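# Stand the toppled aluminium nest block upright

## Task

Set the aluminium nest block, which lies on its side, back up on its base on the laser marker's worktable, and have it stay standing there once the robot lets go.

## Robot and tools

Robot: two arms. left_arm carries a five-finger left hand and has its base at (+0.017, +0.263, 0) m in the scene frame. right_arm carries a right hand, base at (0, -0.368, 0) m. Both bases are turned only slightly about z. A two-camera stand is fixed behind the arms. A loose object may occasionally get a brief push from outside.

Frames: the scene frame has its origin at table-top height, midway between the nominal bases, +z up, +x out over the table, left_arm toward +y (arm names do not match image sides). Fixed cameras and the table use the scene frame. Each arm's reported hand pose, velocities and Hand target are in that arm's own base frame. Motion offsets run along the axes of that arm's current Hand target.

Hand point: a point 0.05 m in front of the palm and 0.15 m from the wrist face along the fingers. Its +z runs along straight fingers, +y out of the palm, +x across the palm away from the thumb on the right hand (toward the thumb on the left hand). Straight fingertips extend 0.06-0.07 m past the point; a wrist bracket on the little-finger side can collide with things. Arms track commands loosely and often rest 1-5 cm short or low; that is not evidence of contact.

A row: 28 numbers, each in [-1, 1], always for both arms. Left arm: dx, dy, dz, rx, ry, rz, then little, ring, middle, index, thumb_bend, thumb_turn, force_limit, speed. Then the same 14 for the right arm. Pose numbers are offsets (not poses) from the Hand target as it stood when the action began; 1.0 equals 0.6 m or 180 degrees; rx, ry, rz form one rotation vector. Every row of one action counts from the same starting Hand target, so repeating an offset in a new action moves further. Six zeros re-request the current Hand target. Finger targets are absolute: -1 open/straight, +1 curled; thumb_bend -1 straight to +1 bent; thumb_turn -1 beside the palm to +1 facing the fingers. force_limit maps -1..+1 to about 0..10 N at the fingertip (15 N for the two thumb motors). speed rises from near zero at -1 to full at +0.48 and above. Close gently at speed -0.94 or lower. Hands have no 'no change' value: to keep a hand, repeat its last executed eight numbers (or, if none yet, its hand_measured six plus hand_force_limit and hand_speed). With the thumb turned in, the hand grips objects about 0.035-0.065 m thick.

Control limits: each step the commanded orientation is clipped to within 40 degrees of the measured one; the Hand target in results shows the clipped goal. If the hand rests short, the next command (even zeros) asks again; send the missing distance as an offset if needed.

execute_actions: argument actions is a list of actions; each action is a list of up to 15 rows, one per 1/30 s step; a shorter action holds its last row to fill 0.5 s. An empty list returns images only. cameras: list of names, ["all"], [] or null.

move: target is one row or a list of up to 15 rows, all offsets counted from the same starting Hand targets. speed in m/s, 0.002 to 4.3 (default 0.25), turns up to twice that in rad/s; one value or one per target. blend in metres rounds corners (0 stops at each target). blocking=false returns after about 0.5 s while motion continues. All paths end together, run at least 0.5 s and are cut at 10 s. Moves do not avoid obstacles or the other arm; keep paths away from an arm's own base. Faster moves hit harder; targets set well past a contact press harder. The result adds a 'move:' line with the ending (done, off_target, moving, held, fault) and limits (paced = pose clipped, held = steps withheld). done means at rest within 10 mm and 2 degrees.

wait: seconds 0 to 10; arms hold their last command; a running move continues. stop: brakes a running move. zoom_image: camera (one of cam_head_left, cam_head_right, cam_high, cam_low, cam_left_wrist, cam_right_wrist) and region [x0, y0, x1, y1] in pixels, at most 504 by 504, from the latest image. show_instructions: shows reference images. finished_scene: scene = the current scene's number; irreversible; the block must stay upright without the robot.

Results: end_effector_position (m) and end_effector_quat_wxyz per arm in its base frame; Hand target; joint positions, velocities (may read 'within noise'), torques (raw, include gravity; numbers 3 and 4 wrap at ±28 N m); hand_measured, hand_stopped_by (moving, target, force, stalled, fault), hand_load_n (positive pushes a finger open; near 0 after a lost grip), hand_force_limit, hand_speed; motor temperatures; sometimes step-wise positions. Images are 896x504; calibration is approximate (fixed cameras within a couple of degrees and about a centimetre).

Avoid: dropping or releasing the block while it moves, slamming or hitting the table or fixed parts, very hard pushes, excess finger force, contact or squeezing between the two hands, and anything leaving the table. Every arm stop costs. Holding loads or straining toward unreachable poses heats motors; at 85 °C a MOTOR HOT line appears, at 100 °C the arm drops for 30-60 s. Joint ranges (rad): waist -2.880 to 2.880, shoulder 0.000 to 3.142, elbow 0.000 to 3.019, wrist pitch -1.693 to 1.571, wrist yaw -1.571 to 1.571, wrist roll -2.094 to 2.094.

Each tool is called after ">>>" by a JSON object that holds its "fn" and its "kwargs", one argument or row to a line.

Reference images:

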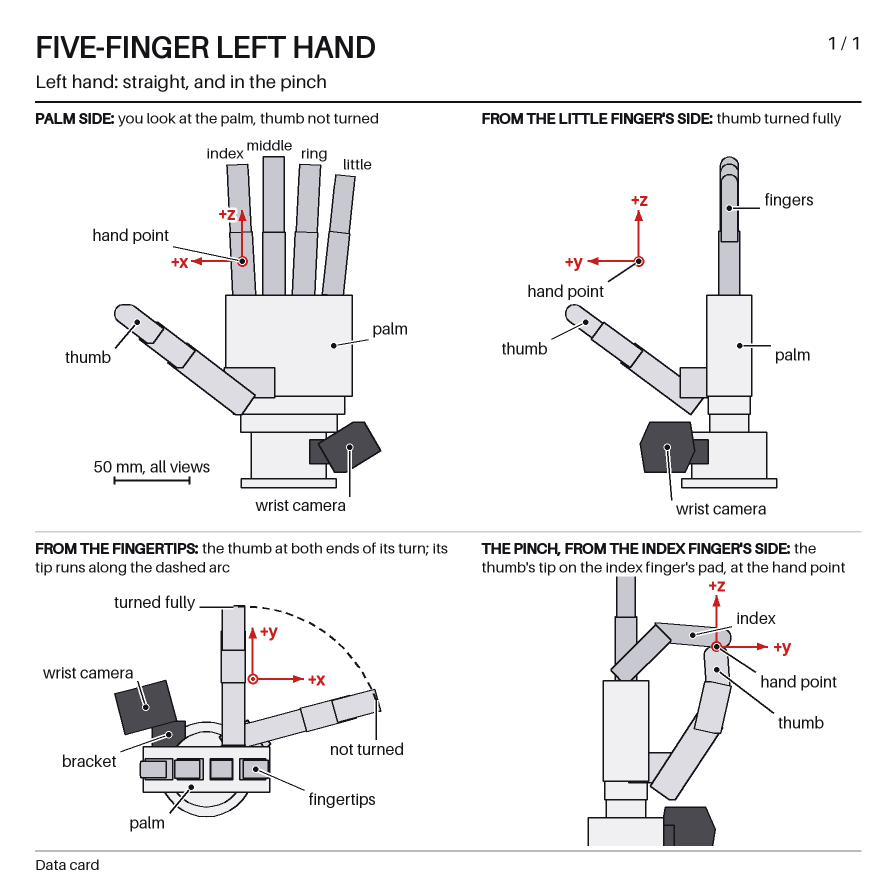

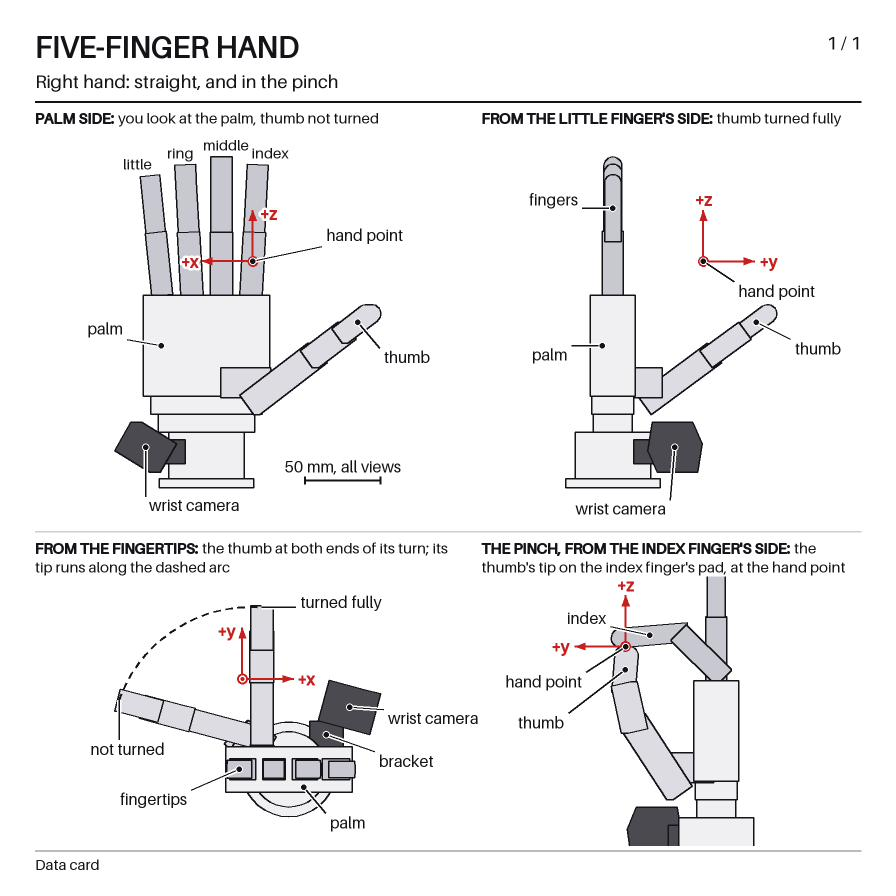

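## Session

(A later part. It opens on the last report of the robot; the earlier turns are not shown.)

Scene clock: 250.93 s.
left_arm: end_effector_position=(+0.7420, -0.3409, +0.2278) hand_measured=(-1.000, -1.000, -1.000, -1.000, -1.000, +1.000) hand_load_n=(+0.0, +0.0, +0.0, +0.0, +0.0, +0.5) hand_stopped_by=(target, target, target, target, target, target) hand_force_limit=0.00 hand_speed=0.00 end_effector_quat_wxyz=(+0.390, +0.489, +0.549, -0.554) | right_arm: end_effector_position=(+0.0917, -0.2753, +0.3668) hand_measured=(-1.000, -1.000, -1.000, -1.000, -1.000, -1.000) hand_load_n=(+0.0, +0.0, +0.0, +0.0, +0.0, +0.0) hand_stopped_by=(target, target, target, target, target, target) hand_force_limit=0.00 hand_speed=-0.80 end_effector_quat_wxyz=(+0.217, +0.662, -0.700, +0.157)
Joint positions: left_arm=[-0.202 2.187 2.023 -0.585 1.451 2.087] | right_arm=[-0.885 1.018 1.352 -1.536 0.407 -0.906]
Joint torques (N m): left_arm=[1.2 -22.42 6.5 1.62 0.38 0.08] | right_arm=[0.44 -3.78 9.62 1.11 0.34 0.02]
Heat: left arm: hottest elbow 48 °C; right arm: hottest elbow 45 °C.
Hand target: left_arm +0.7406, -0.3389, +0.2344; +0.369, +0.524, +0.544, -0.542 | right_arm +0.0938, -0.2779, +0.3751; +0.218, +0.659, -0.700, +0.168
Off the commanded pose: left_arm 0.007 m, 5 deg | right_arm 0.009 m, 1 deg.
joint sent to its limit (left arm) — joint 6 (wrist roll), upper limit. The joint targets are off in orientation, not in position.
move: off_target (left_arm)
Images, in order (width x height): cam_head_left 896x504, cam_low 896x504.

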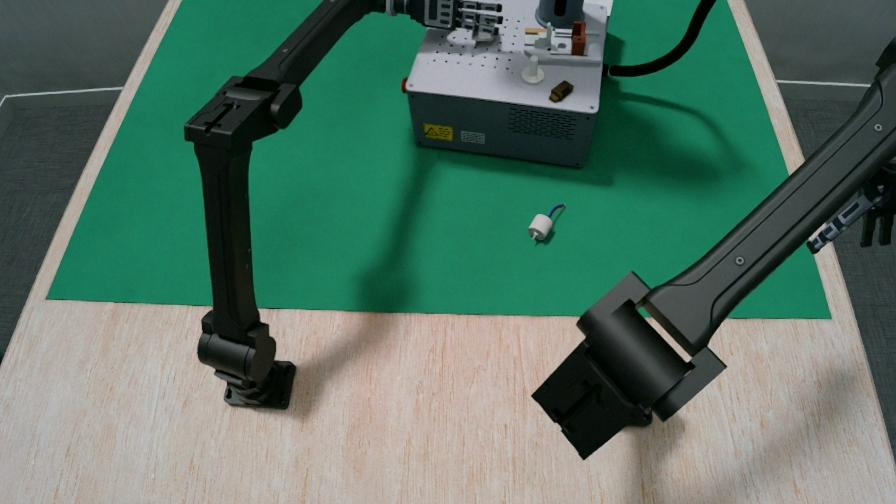

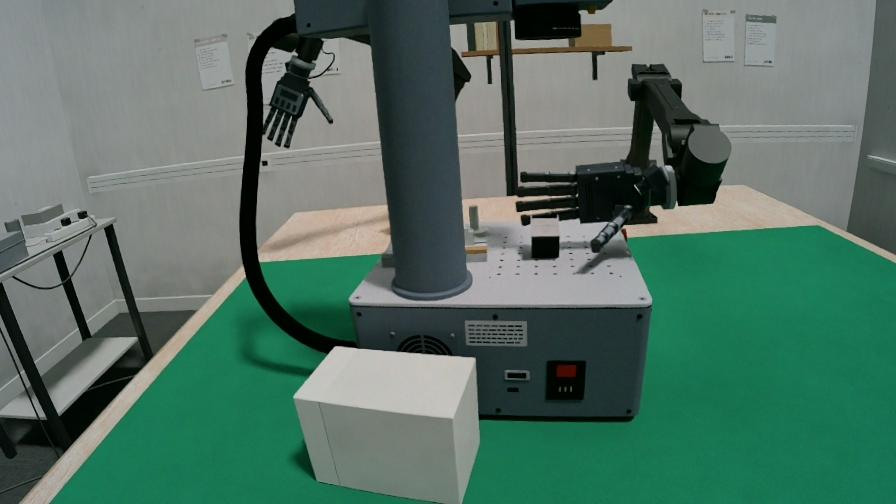

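>>> {"fn": "move", "kwargs": {
  "target": [
    [-0.008,0.0635,0.0038,0,0,0,-1,-1,-1,-1,-1,1,0,0,0,0,0,0,0,0,-1,-1,-1,-1,-1,-1,0,-0.8],
    [-0.002,0.085,0.0063,0,0,0,-1,-1,-1,-1,-1,1,0,0,0,0,0,0,0,0,-1,-1,-1,-1,-1,-1,0,-0.8]
  ],
  "speed": 0.05,
  "blend": [0.005,0],
  "cameras": ["cam_low","cam_left_wrist"]
}}

>>> {"fn": "zoom_image", "kwargs": {
  "camera": "cam_low",
  "region": [500, 180, 590, 280]
}}

Scene clock: 258.67 s.
left_arm: end_effector_position=(+0.7773, -0.3480, +0.2428) hand_measured=(-1.000, -1.000, -1.000, -1.000, -1.000, +1.000) hand_load_n=(+0.0, +0.0, +0.5, +0.0, +0.0, +0.0) hand_stopped_by=(target, target, target, target, target, target) hand_force_limit=0.00 hand_speed=0.00 end_effector_quat_wxyz=(+0.401, +0.497, +0.541, -0.547) | right_arm: end_effector_position=(+0.0917, -0.2753, +0.3668) hand_measured=(-1.000, -1.000, -1.000, -1.000, -1.000, -1.000) hand_load_n=(+0.0, +0.0, +0.0, +0.0, +0.0, +0.0) hand_stopped_by=(target, target, target, target, target, target) hand_force_limit=0.00 hand_speed=-0.80 end_effector_quat_wxyz=(+0.217, +0.662, -0.700, +0.157)
Joint positions: left_arm=[-0.202 2.296 2.242 -0.661 1.45 2.087] | right_arm=[-0.885 1.018 1.352 -1.536 0.407 -0.906]
Joint torques (N m): left_arm=[0.38 -18.73 11.08 0.72 0.3 0.06] | right_arm=[0.44 -3.72 9.65 1.09 0.34 0.02]
Heat: left arm: hottest elbow 47 °C; right arm: hottest elbow 45 °C.
Hand target: left_arm +0.7896, -0.3498, +0.2250; +0.369, +0.524, +0.543, -0.542 | right_arm +0.0938, -0.2779, +0.3751; +0.218, +0.659, -0.700, +0.168
Off the commanded pose: left_arm 0.022 m, 5 deg | right_arm 0.009 m, 1 deg.
joint sent to its limit (left arm) — joint 6 (wrist roll), upper limit. The joint targets are off in orientation, not in position.
move: off_target (left_arm)
camera_calibration:
cam_left_wrist: T_world_to_cam=[[-0.995015, 0.0790906, -0.0607401, 0.820091], [0.09513, 0.570085, -0.81606, 0.320874], [-0.0299157, -0.81777, -0.574767, -0.00790854], [0, 0, 0, 1]] pos_world=[0.785242, -0.254254, 0.30712]
Images, in order (width x height): cam_low 896x504, cam_left_wrist 896x504.

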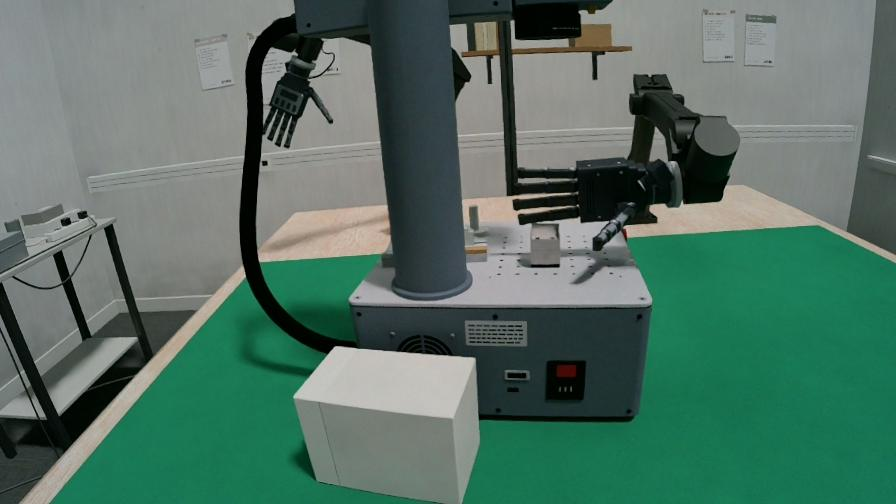

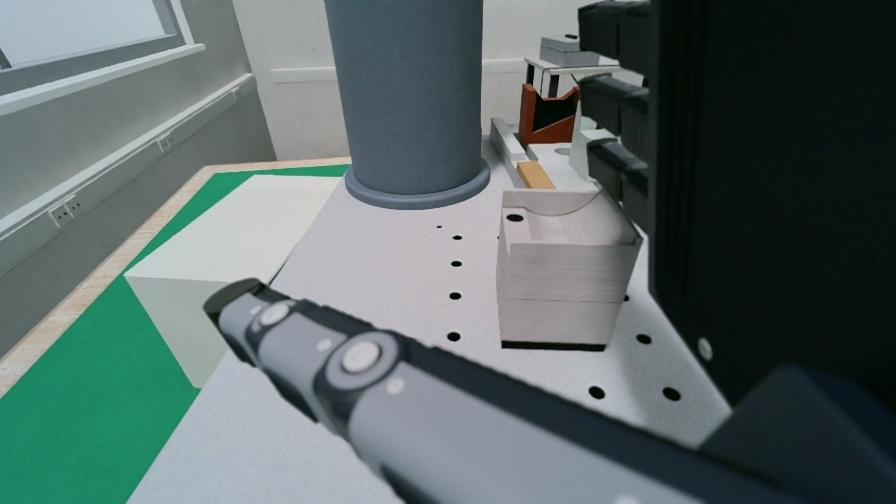

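Scaled by 5.040.

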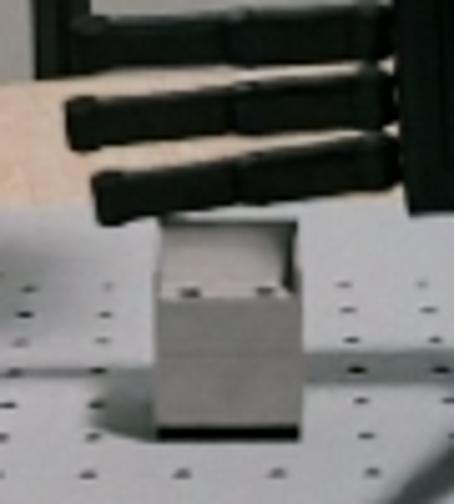

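>>> {"fn": "move", "kwargs": {
  "target": [-0.0808,-0.0169,-0.0118,0,0,0,-1,-1,-1,-1,-1,1,0,0,0,0,0,0,0,0,-1,-1,-1,-1,-1,-1,0,-0.8],
  "speed": 0.1,
  "cameras": ["cam_low","cam_left_wrist","cam_head_left"]
}}

>>> {"fn": "zoom_image", "kwargs": {
  "camera": "cam_low",
  "region": [500, 180, 590, 280]
}}

Scene clock: 265.00 s.
left_arm: end_effector_position=(+0.7796, -0.3481, +0.2818) hand_measured=(-1.000, -1.000, -1.000, -1.000, -1.000, +1.000) hand_load_n=(+0.0, -0.5, +0.0, +0.0, +0.0, +0.0) hand_stopped_by=(target, target, target, target, target, target) hand_force_limit=0.00 hand_speed=0.00 end_effector_quat_wxyz=(+0.397, +0.493, +0.546, -0.549) | right_arm: end_effector_position=(+0.0917, -0.2753, +0.3668) hand_measured=(-1.000, -1.000, -1.000, -1.000, -1.000, -1.000) hand_load_n=(+0.0, +0.0, +0.0, +0.0, +0.0, +0.0) hand_stopped_by=(target, target, target, target, target, target) hand_force_limit=0.00 hand_speed=-0.80 end_effector_quat_wxyz=(+0.217, +0.662, -0.700, +0.157)
Joint positions: left_arm=[-0.202 2.312 2.38 -0.799 1.446 2.087] | right_arm=[-0.885 1.018 1.352 -1.536 0.407 -0.906]
Joint torques (N m): left_arm=[0.44 -18.9 10.99 0.94 0.38 0.07] | right_arm=[0.38 -3.78 9.63 1.1 0.34 0.02]
Heat: left arm: hottest elbow 48 °C; right arm: hottest elbow 45 °C.
Hand target: left_arm +0.7897, -0.3497, +0.2748; +0.369, +0.524, +0.544, -0.542 | right_arm +0.0938, -0.2779, +0.3751; +0.218, +0.659, -0.700, +0.168
Off the commanded pose: left_arm 0.012 m, 5 deg | right_arm 0.009 m, 1 deg.
joint sent to its limit (left arm) — joint 6 (wrist roll), upper limit. The joint targets are off in orientation, not in position.
move: off_target (left_arm)
camera_calibration:
cam_left_wrist: T_world_to_cam=[[-0.996097, 0.075977, -0.0449342, 0.820085], [0.0806076, 0.575496, -0.813822, 0.365136], [-0.0359723, -0.814267, -0.579374, 0.0217328], [0, 0, 0, 1]] pos_world=[0.788233, -0.254746, 0.346597]
Images, in order (width x height): cam_head_left 896x504, cam_low 896x504, cam_left_wrist 896x504.

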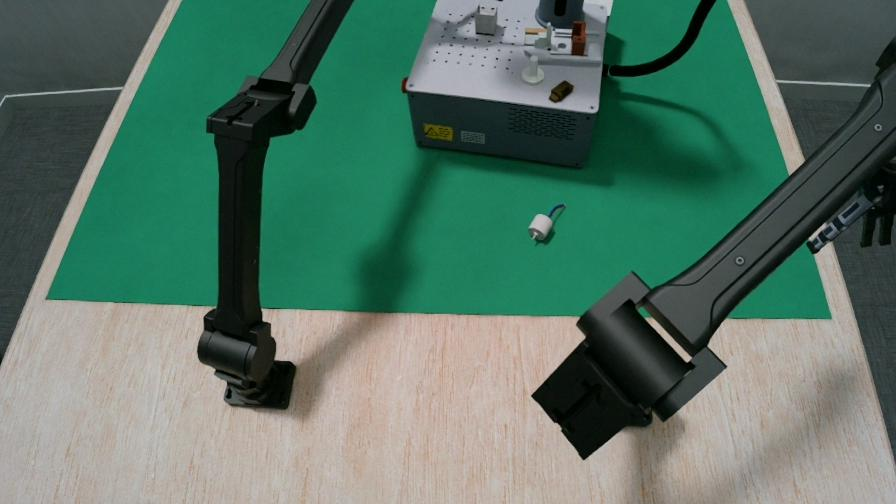

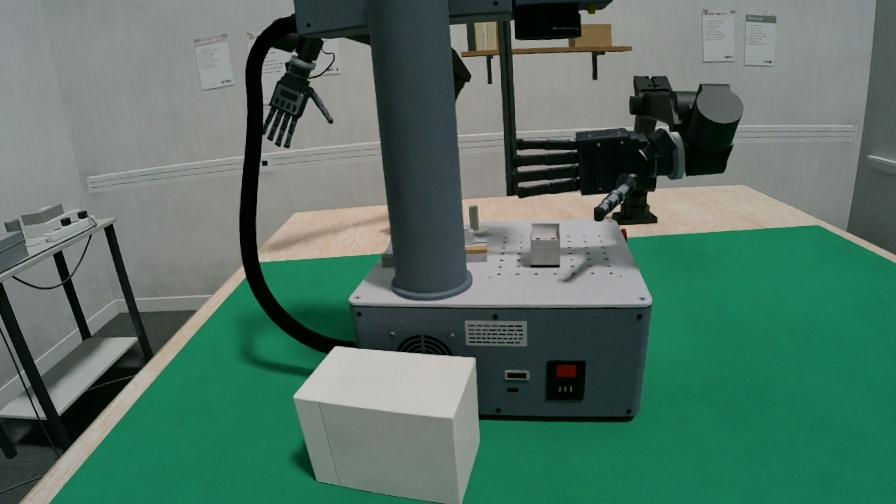

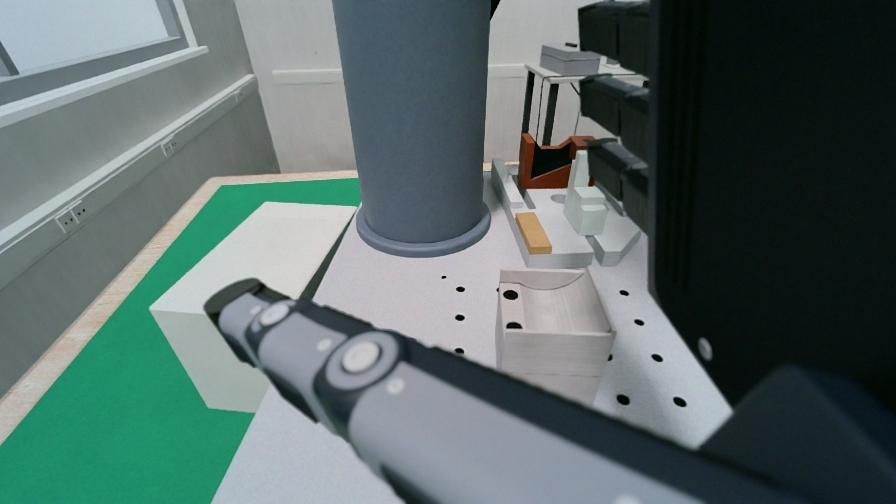

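Scaled by 5.040.

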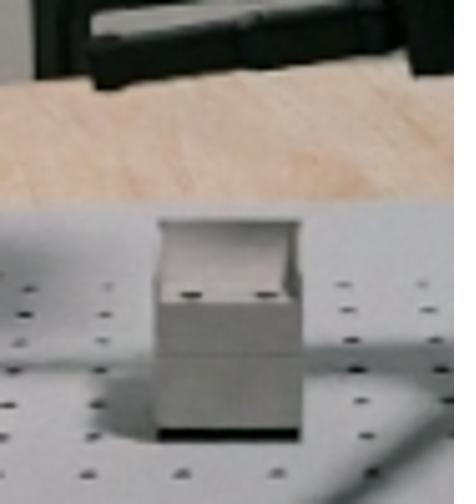

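Upright and clear of the hand.

>>> {"fn": "finished_scene", "kwargs": {
  "scene": 2
}}

The scene is finished: the task was done.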